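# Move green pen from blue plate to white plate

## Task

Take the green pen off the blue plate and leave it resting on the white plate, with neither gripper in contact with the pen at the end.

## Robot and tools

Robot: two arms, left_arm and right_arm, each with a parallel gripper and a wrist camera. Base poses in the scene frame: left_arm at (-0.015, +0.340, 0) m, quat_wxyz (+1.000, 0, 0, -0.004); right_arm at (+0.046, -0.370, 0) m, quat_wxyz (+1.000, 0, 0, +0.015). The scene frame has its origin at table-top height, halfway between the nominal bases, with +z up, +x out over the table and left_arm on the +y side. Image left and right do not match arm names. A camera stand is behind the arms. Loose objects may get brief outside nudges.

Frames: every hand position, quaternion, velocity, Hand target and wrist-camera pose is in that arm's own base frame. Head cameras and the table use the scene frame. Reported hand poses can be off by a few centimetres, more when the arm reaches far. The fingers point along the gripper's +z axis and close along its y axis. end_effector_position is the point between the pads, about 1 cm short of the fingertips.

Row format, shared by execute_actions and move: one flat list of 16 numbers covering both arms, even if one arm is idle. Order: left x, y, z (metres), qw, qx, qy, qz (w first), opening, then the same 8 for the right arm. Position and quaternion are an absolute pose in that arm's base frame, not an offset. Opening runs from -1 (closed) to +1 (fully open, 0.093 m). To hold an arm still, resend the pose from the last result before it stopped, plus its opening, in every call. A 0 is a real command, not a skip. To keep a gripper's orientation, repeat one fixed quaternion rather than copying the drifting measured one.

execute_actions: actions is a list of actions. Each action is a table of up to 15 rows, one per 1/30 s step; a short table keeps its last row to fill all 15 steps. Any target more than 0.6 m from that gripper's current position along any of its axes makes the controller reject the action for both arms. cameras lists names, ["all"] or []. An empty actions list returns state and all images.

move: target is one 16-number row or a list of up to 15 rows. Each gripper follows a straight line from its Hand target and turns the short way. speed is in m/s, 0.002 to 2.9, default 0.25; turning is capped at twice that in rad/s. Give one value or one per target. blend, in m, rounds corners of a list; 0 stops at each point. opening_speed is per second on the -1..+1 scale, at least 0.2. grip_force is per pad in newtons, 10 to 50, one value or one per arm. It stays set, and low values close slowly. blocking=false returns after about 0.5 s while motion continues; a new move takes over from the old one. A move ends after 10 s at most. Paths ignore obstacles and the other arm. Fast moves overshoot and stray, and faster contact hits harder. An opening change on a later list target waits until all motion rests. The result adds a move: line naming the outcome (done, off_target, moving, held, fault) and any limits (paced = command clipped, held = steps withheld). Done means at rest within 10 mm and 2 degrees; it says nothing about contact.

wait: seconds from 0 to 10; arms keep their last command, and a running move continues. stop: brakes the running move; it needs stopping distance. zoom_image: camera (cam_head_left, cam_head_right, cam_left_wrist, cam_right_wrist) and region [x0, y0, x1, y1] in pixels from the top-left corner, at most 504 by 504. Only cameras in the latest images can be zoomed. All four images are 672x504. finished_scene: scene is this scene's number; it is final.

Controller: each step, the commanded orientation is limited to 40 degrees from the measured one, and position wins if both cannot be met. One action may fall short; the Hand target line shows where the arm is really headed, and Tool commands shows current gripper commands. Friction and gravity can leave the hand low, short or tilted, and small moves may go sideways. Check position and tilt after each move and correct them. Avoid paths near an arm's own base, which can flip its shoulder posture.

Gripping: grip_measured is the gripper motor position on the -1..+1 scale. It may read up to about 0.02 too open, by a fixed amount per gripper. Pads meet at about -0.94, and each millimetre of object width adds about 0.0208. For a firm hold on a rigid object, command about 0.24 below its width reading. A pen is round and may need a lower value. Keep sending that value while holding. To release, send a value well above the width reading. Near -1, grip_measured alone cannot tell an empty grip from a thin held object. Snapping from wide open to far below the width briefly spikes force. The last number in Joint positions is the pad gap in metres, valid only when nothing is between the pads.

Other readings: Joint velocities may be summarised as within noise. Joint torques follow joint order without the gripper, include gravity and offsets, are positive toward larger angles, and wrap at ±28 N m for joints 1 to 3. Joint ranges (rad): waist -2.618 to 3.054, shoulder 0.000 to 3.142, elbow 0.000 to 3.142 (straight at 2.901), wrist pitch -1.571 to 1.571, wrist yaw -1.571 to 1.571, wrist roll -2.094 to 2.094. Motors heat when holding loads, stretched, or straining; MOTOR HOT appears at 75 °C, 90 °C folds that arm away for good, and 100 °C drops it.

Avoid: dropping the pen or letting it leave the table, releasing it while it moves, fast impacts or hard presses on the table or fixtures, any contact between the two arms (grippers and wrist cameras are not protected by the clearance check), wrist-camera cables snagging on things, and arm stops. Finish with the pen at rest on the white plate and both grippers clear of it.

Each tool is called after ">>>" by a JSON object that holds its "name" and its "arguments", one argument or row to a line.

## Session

>>> {"name": "execute_actions", "arguments": {
  "actions": []
}}

Scene clock: 0.00 s.
left_arm: end_effector_position=(+0.3444, -0.1940, +0.1429) grip_measured=+1.000 end_effector_quat_wxyz=(+0.410, +0.246, +0.846, -0.237) | right_arm: end_effector_position=(+0.3587, +0.1550, +0.1245) grip_measured=+1.000 end_effector_quat_wxyz=(+0.350, -0.104, +0.882, +0.298)
Joint positions: left_arm=[-0.358 1.38 0.763 -0.016 0.371 0.019 0.093] | right_arm=[0.202 1.439 0.77 -0.046 -0.495 0.195 0.093]
Joint velocities: within noise
Joint torques (N m): no reading
Motor temperatures (°C): left_arm=[26 27 28 29 26 28 26] | right_arm=[27 28 25 26 26 27 27]
Heat: left arm: 29 °C; right arm: 28 °C.
Hand target: left_arm +0.3457, -0.1944, +0.1474; +0.414, +0.246, +0.844, -0.237 | right_arm +0.3605, +0.1553, +0.1296; +0.356, -0.106, +0.879, +0.298
Tool commands: left_gripper/opening=+1.0 right_gripper/opening=+1.0

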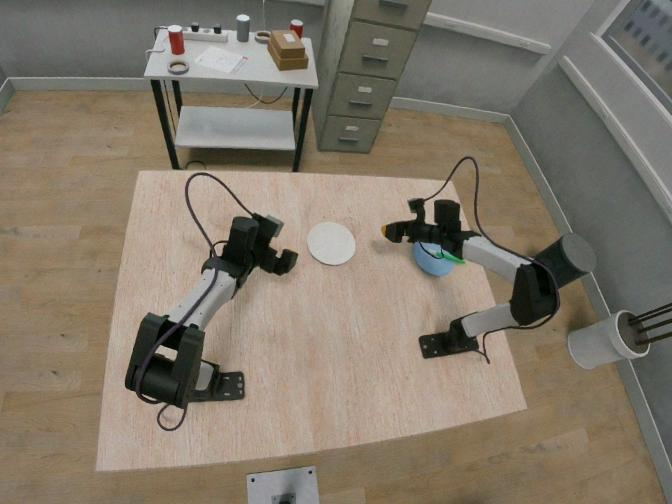

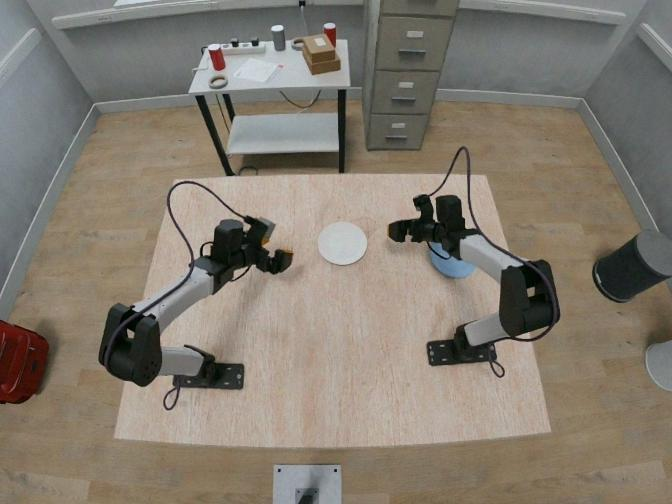

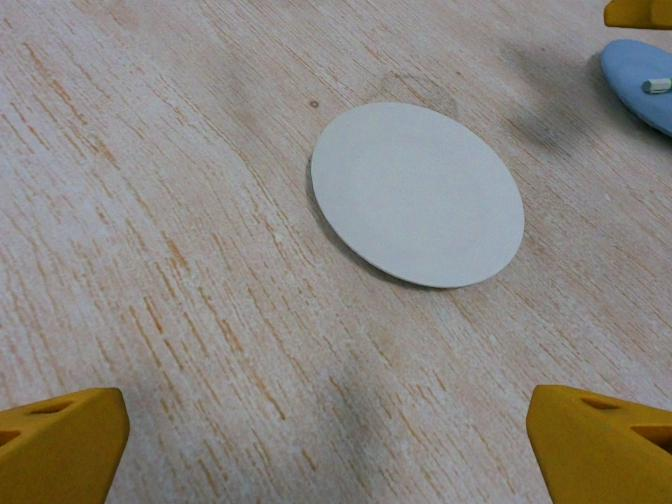

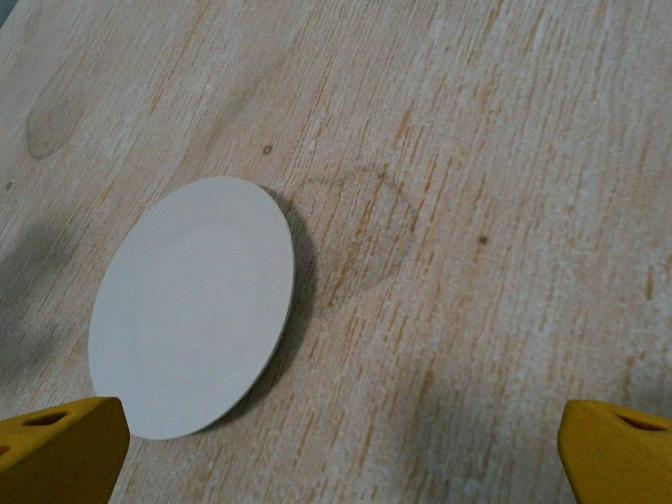

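>>> {"name": "move", "arguments": {
  "target": [0.3457,-0.1944,0.1474,0.414,0.246,0.844,-0.237,1,0.29,0,0.18,0,0,1,0,1],
  "speed": 0.4,
  "cameras": ["cam_head_right","cam_head_left","cam_right_wrist"]
}}

Scene clock: 8.80 s.
left_arm: end_effector_position=(+0.3444, -0.1940, +0.1429) grip_measured=+1.000 end_effector_quat_wxyz=(+0.410, +0.246, +0.846, -0.237) | right_arm: end_effector_position=(+0.2856, +0.0058, +0.1759) grip_measured=+1.000 end_effector_quat_wxyz=(-0.001, +0.001, +1.000, +0.011)
Joint positions: left_arm=[-0.358 1.38 0.763 -0.016 0.371 0.019 0.093] | right_arm=[0.007 1.636 1.561 -1.497 -0.023 0.008 0.093]
Joint torques (N m): left_arm=[-0.09 -5.09 8.85 2.28 0.16 0.03] | right_arm=[-0.21 -5.59 8.25 0.13 0.06 0]
Heat: left arm: 32 °C; right arm: 29 °C.
Hand target: left_arm +0.3457, -0.1944, +0.1474; +0.414, +0.246, +0.844, -0.237 | right_arm +0.2889, +0.0018, +0.1814; +0.002, -0.001, +1.000, +0.004
Off the commanded pose: left_arm 0.005 m, 1 deg | right_arm 0.008 m, 1 deg.
move: done
Images, in order (width x height): cam_head_left 672x504, cam_head_right 672x504, cam_right_wrist 672x504.

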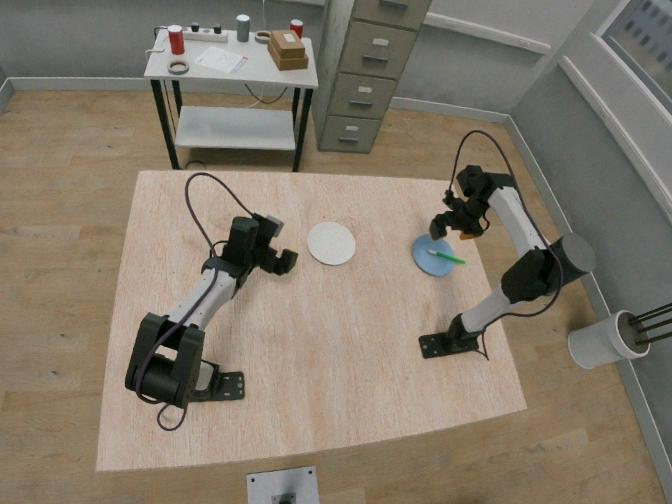

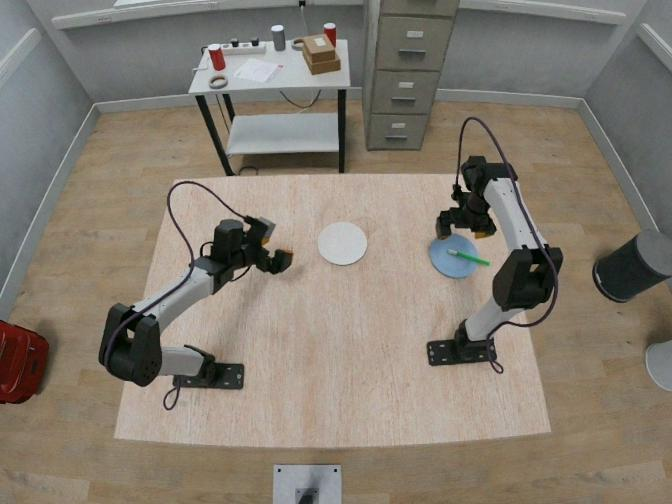

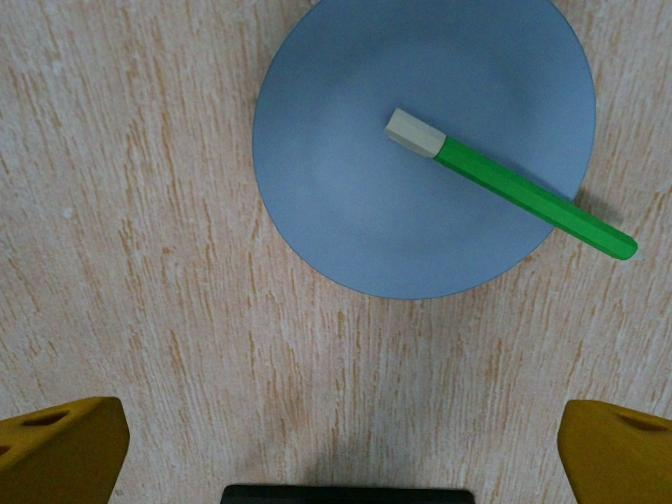

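>>> {"name": "move", "arguments": {
  "target": [0.3457,-0.1944,0.1474,0.414,0.246,0.844,-0.237,1,0.305,-0.065,0.07,0,-0.515,0.857,0,1],
  "cameras": ["cam_head_right","cam_right_wrist"]
}}

Scene clock: 22.40 s.
left_arm: end_effector_position=(+0.3444, -0.1940, +0.1429) grip_measured=+1.000 end_effector_quat_wxyz=(+0.410, +0.246, +0.846, -0.237) | right_arm: end_effector_position=(+0.3065, -0.0633, +0.0780) grip_measured=+1.000 end_effector_quat_wxyz=(+0.004, -0.512, +0.859, -0.002)
Joint positions: left_arm=[-0.358 1.38 0.763 -0.016 0.371 0.019 0.093] | right_arm=[-0.204 1.739 1.286 -1.109 -0.001 -1.28 0.093]
Joint torques (N m): left_arm=[-0.09 -5.09 8.85 2.28 0.16 0.03] | right_arm=[-0.18 -6.65 3.75 0.59 -0.04 -0.04]
Motor temperatures (°C): left_arm=[26 29 31 35 26 28 26] | right_arm=[27 30 27 27 26 27 27]
Heat: left arm: 35 °C; right arm: 30 °C.
Hand target: left_arm +0.3457, -0.1944, +0.1474; +0.414, +0.246, +0.844, -0.237 | right_arm +0.3048, -0.0665, +0.0702; -0.003, -0.515, +0.857, -0.004
Off the commanded pose: left_arm 0.005 m, 1 deg | right_arm 0.008 m, 1 deg.
move: done
Images, in order (width x height): cam_head_right 672x504, cam_right_wrist 672x504.

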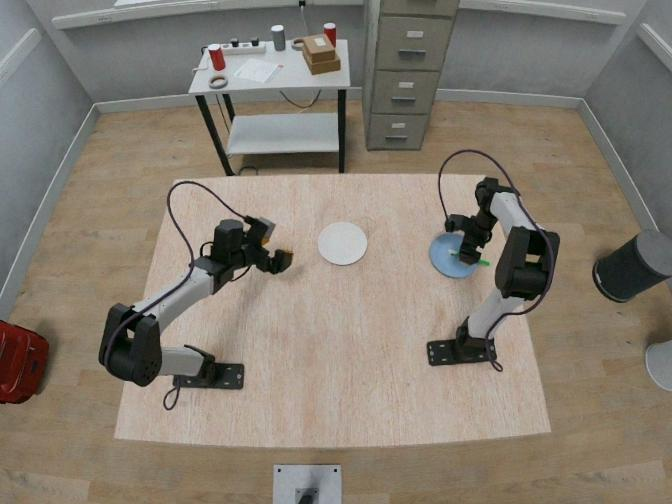

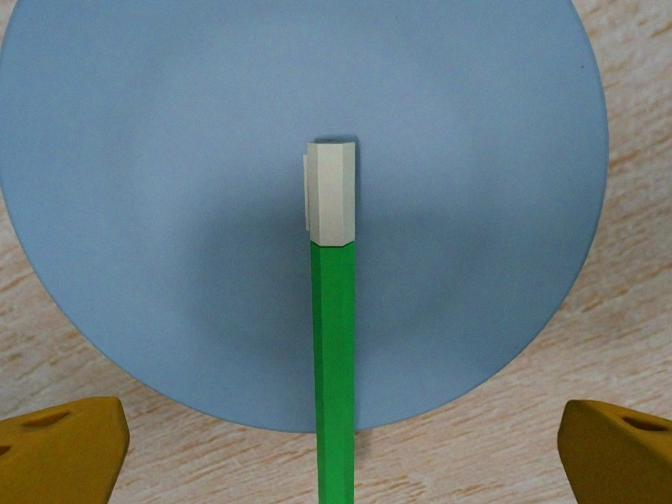

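>>> {"name": "move", "arguments": {
  "target": [
    [0.3457,-0.1944,0.1474,0.414,0.246,0.844,-0.237,1,0.297,-0.078,0.035,0,-0.515,0.857,0,0.2],
    [0.3457,-0.1944,0.1474,0.414,0.246,0.844,-0.237,1,0.297,-0.078,0.012,0,-0.515,0.857,0,0.2],
    [0.3457,-0.1944,0.1474,0.414,0.246,0.844,-0.237,1,0.297,-0.078,0.012,0,-0.515,0.857,0,-0.95]
  ],
  "speed": [0.15,0.06,0.06],
  "blend": [0.01,0,0],
  "opening_speed": 1,
  "grip_force": 25,
  "cameras": ["cam_right_wrist"]
}}

Scene clock: 38.83 s.
left_arm: end_effector_position=(+0.3444, -0.1940, +0.1429) grip_measured=+1.000 end_effector_quat_wxyz=(+0.410, +0.246, +0.846, -0.237) | right_arm: end_effector_position=(+0.3111, -0.0812, +0.0260) grip_measured=-0.761 end_effector_quat_wxyz=(+0.021, -0.515, +0.857, -0.023)
Joint positions: left_arm=[-0.358 1.38 0.763 -0.016 0.371 0.019 0.093] | right_arm=[-0.254 1.786 1.123 -0.845 0.002 -1.337 0.009]
Joint torques (N m): left_arm=[-0.09 -5.09 8.87 2.28 0.16 0.03] | right_arm=[0.06 -5.49 2.99 0.32 -0.18 -0.02]
Heat: left arm: 37 °C; right arm: 31 °C.
Hand target: left_arm +0.3457, -0.1944, +0.1474; +0.414, +0.246, +0.844, -0.237 | right_arm +0.2967, -0.0776, +0.0127; +0.000, -0.519, +0.855, +0.001
Off the commanded pose: left_arm 0.005 m, 1 deg | right_arm 0.020 m, 4 deg.
grip_force (N): 25, 25
move: off_target (right_arm); target 3's new opening was sent with right_arm's hand 0.018 m and 3 deg from that target
Images, in order (width x height): cam_right_wrist 672x504.

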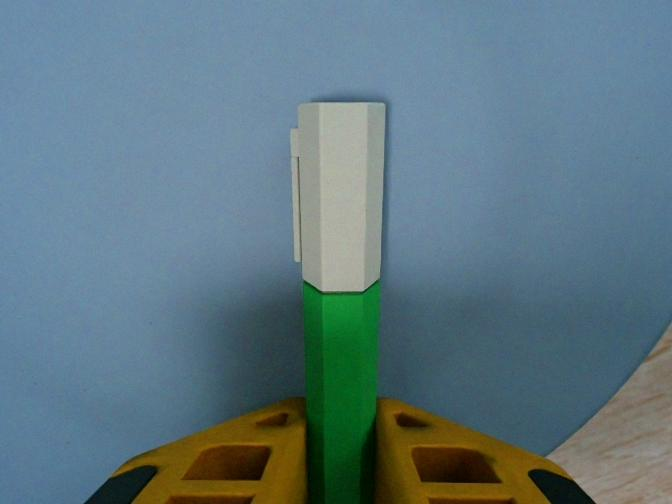

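>>> {"name": "move", "arguments": {
  "target": [
    [0.3457,-0.15,0.15,0.41,0.2,0.87,-0.2,1,0.305,-0.076,0.09,0,-0.515,0.857,0,-0.95],
    [0.3,0.02,0.15,0.41,0,0.912,0,1,0.365,0.315,0.085,0,-0.515,0.857,0,-0.95]
  ],
  "speed": 0.22,
  "blend": [0.03,0],
  "cameras": ["cam_head_right","cam_right_wrist"]
}}

Scene clock: 50.33 s.
left_arm: end_effector_position=(+0.3133, +0.0152, +0.1691) grip_measured=+1.000 end_effector_quat_wxyz=(+0.440, +0.002, +0.898, -0.012) | right_arm: end_effector_position=(+0.3623, +0.3166, +0.0854) grip_measured=-0.767 end_effector_quat_wxyz=(+0.004, -0.523, +0.852, +0.000)
Joint positions: left_arm=[0.106 0.971 0.677 -0.369 0.107 0.059 0.093] | right_arm=[0.719 2.517 2.517 -1.563 0.002 -0.381 0.008]
Joint torques (N m): left_arm=[0.73 -2.95 5.93 1.82 -0.15 0.19] | right_arm=[-0.38 -11.93 8.16 0.13 -0.05 0.2]
Heat: left arm: 37 °C; right arm: 32 °C.
Hand target: left_arm +0.2999, +0.0193, +0.1505; +0.410, -0.001, +0.912, -0.002 | right_arm +0.3660, +0.3139, +0.0851; +0.003, -0.515, +0.857, -0.003
Off the commanded pose: left_arm 0.024 m, 4 deg | right_arm 0.003 m, 1 deg.
grip_force (N): 25, 25
move: off_target (left_arm)
Images, in order (width x height): cam_head_right 672x504, cam_right_wrist 672x504.

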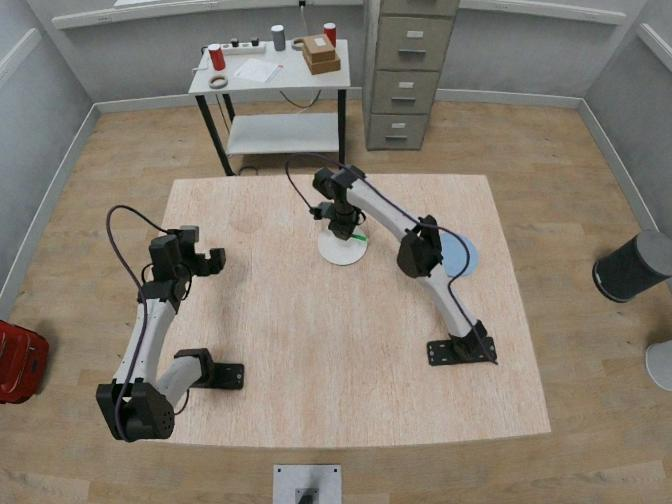

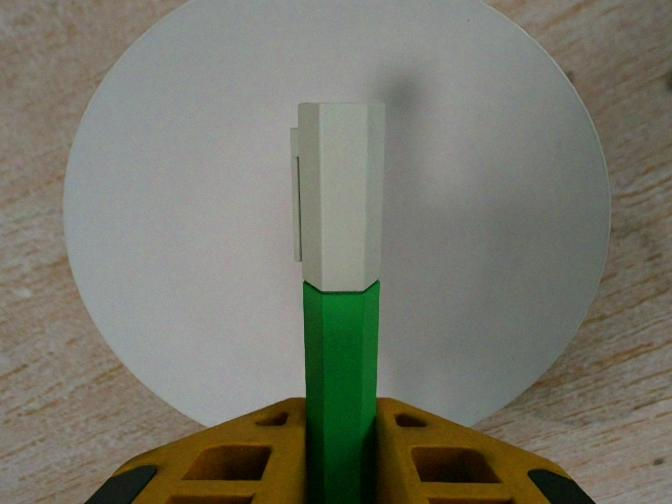

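>>> {"name": "move", "arguments": {
  "target": [
    [0.3,0.02,0.15,0.41,0,0.912,0,1,0.362,0.309,0.04,0,-0.515,0.857,0,-0.95],
    [0.3,0.02,0.15,0.41,0,0.912,0,1,0.362,0.309,0.018,0,-0.515,0.857,0,-0.95]
  ],
  "speed": [0.15,0.05],
  "blend": [0.01,0],
  "cameras": ["cam_head_right","cam_right_wrist"]
}}

Scene clock: 57.17 s.
left_arm: end_effector_position=(+0.3133, +0.0155, +0.1691) grip_measured=+1.000 end_effector_quat_wxyz=(+0.440, +0.003, +0.898, -0.011) | right_arm: end_effector_position=(+0.3534, +0.3050, +0.0271) grip_measured=-0.767 end_effector_quat_wxyz=(-0.020, -0.516, +0.856, -0.004)
Joint positions: left_arm=[0.106 0.971 0.677 -0.369 0.106 0.062 0.093] | right_arm=[0.713 2.457 2.173 -1.327 0.002 -0.372 0.008]
Joint torques (N m): left_arm=[0.58 -2.67 6.04 1.84 -0.15 0.19] | right_arm=[-0.31 -13.37 2.85 1.09 -0.12 0.14]
Heat: left arm: 37 °C; right arm: 34 °C.
Hand target: left_arm +0.3006, +0.0192, +0.1504; +0.410, +0.001, +0.912, -0.001 | right_arm +0.3614, +0.3085, +0.0185; -0.002, -0.511, +0.859, +0.000
Off the commanded pose: left_arm 0.024 m, 4 deg | right_arm 0.013 m, 2 deg.
grip_force (N): 25, 25
move: off_target (left_arm, right_arm)
Images, in order (width x height): cam_head_right 672x504, cam_right_wrist 672x504.

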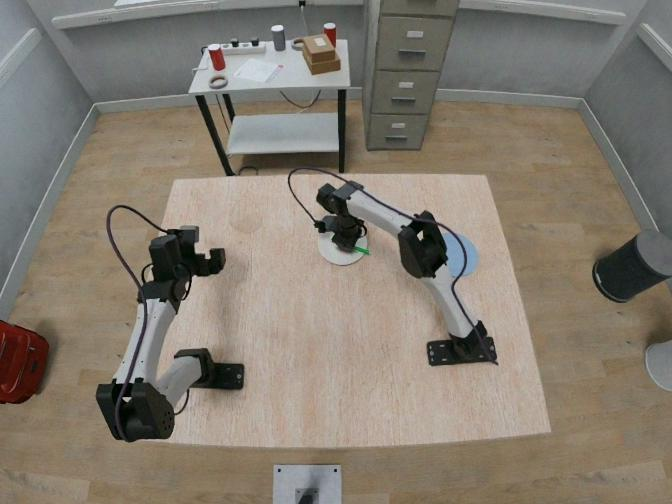

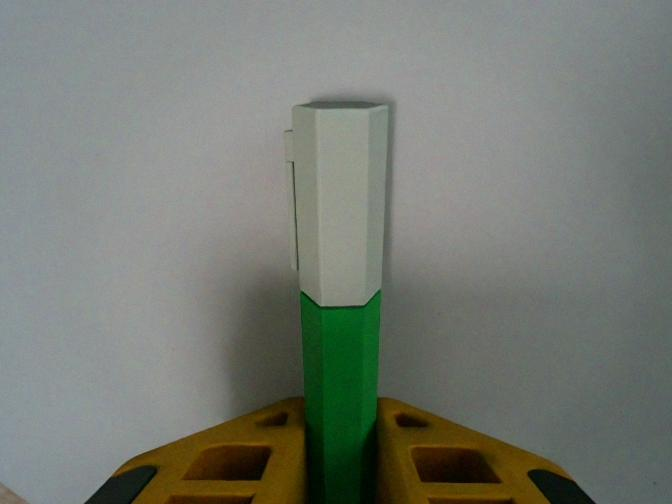

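>>> {"name": "move", "arguments": {
  "target": [
    [0.3,0.02,0.15,0.41,0,0.912,0,1,0.364,0.312,0.042,0,-0.515,0.857,0,-0.95],
    [0.3,0.02,0.15,0.41,0,0.912,0,1,0.372,0.33,0.04,0,-0.515,0.857,0,-0.95],
    [0.3,0.02,0.15,0.41,0,0.912,0,1,0.372,0.33,0.017,0,-0.515,0.857,0,-0.95]
  ],
  "speed": [0.1,0.1,0.05],
  "blend": [0.005,0.005,0],
  "cameras": ["cam_head_right","cam_head_left","cam_right_wrist"]
}}

>>> {"name": "zoom_image", "arguments": {
  "camera": "cam_head_right",
  "region": [300, 200, 400, 280]
}}

Scene clock: 65.47 s.
left_arm: end_effector_position=(+0.3133, +0.0155, +0.1691) grip_measured=+1.000 end_effector_quat_wxyz=(+0.440, +0.003, +0.898, -0.011) | right_arm: end_effector_position=(+0.3755, +0.3295, +0.0298) grip_measured=-0.767 end_effector_quat_wxyz=(+0.010, -0.520, +0.854, +0.001)
Joint positions: left_arm=[0.106 0.971 0.677 -0.369 0.106 0.062 0.093] | right_arm=[0.721 2.579 2.409 -1.382 0.002 -0.372 0.008]
Joint torques (N m): left_arm=[0.58 -2.67 6.05 1.84 -0.15 0.18] | right_arm=[0.59 -12.97 3.49 0.64 -0.12 0.19]
Motor temperatures (°C): left_arm=[26 30 33 36 26 28 26] | right_arm=[27 36 28 27 26 27 27]
Heat: left arm: 36 °C; right arm: 36 °C.
Hand target: left_arm +0.3006, +0.0192, +0.1504; +0.410, +0.001, +0.912, -0.002 | right_arm +0.3721, +0.3299, +0.0170; +0.000, -0.517, +0.856, +0.000
Off the commanded pose: left_arm 0.024 m, 4 deg | right_arm 0.013 m, 1 deg.
grip_force (N): 25, 25
move: off_target (left_arm, right_arm)
Images, in order (width x height): cam_head_left 672x504, cam_head_right 672x504, cam_right_wrist 672x504.

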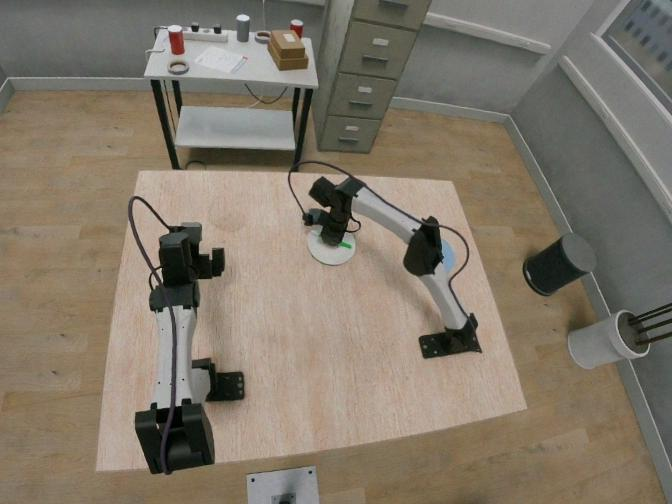

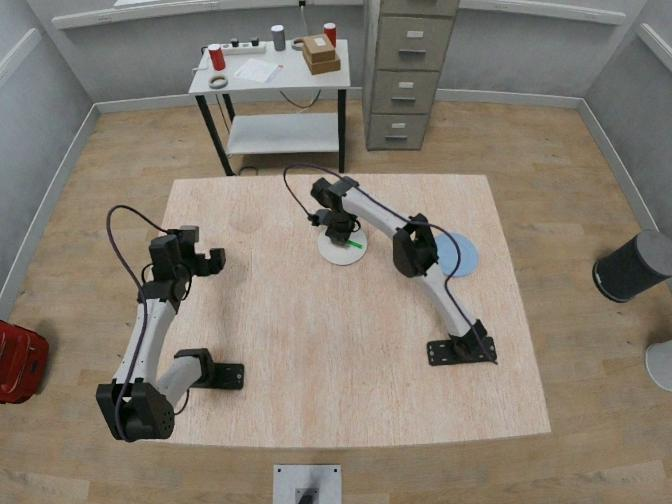

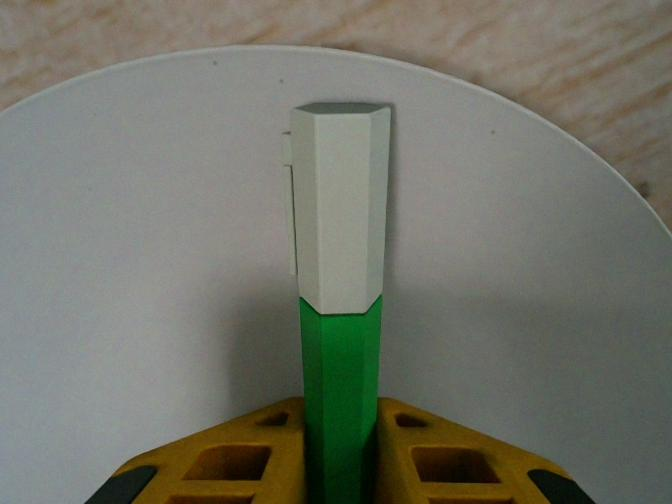

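Scaled by 5.040.

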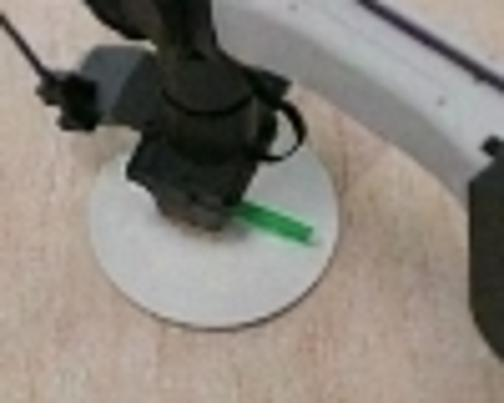

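Within the plate both ends. Lower the last bit and release.

>>> {"name": "move", "arguments": {
  "target": [
    [0.3,0.02,0.15,0.41,0,0.912,0,1,0.372,0.33,0.008,0,-0.515,0.857,0,-0.95],
    [0.3,0.02,0.15,0.41,0,0.912,0,1,0.372,0.33,0.01,0,-0.515,0.857,0,-0.2],
    [0.3,0.02,0.15,0.41,0,0.912,0,1,0.37,0.328,0.12,0,-0.515,0.857,0,-0.2]
  ],
  "speed": [0.04,0.05,0.15],
  "opening_speed": 1,
  "cameras": ["cam_head_right","cam_right_wrist"]
}}

Scene clock: 75.13 s.
left_arm: end_effector_position=(+0.3133, +0.0155, +0.1691) grip_measured=+1.000 end_effector_quat_wxyz=(+0.440, +0.003, +0.898, -0.011) | right_arm: end_effector_position=(+0.3755, +0.3257, +0.1009) grip_measured=-0.202 end_effector_quat_wxyz=(+0.043, -0.518, +0.854, -0.002)
Joint positions: left_arm=[0.106 0.971 0.677 -0.369 0.106 0.062 0.093] | right_arm=[0.721 2.536 2.612 -1.563 0.018 -0.371 0.035]
Joint torques (N m): left_arm=[0.58 -2.66 6.05 1.84 -0.15 0.18] | right_arm=[0.59 -16.99 6.42 0.32 -0.26 0.18]
Heat: left arm: 36 °C; right arm: 39 °C.
Hand target: left_arm +0.3006, +0.0192, +0.1504; +0.410, +0.001, +0.912, -0.002 | right_arm +0.3697, +0.3274, +0.1192; +0.053, -0.516, +0.855, +0.009
Off the commanded pose: left_arm 0.024 m, 4 deg | right_arm 0.020 m, 5 deg.
joint sent to its limit (right arm) — joint 4 (wrist pitch), lower limit. The joint targets are off in orientation, not in position.
grip_force (N): 25, 25
move: off_target (left_arm, right_arm); target 2's new opening was sent with right_arm's hand 0.017 m and 1 deg from that target
Images, in order (width x height): cam_head_right 672x504, cam_right_wrist 672x504.

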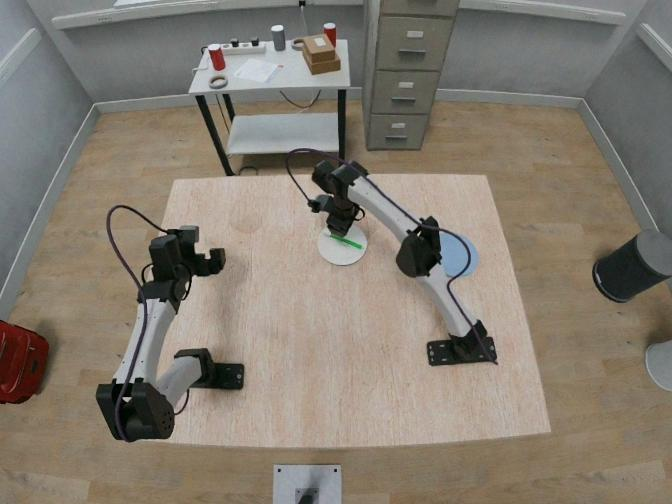

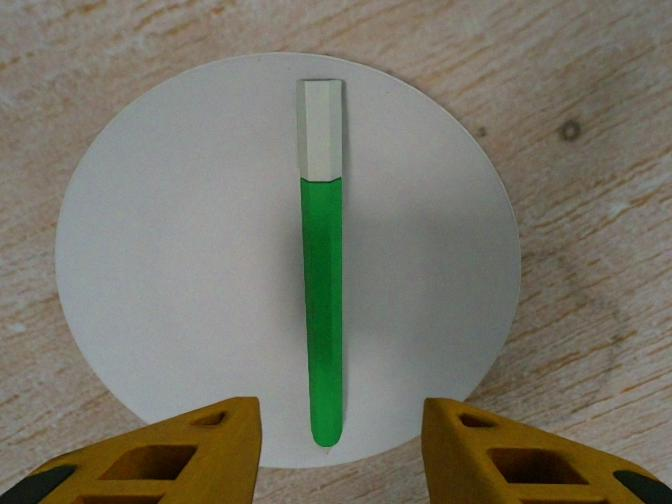

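>>> {"name": "finished_scene", "arguments": {
  "scene": 2
}}

The scene is finished: the task was done.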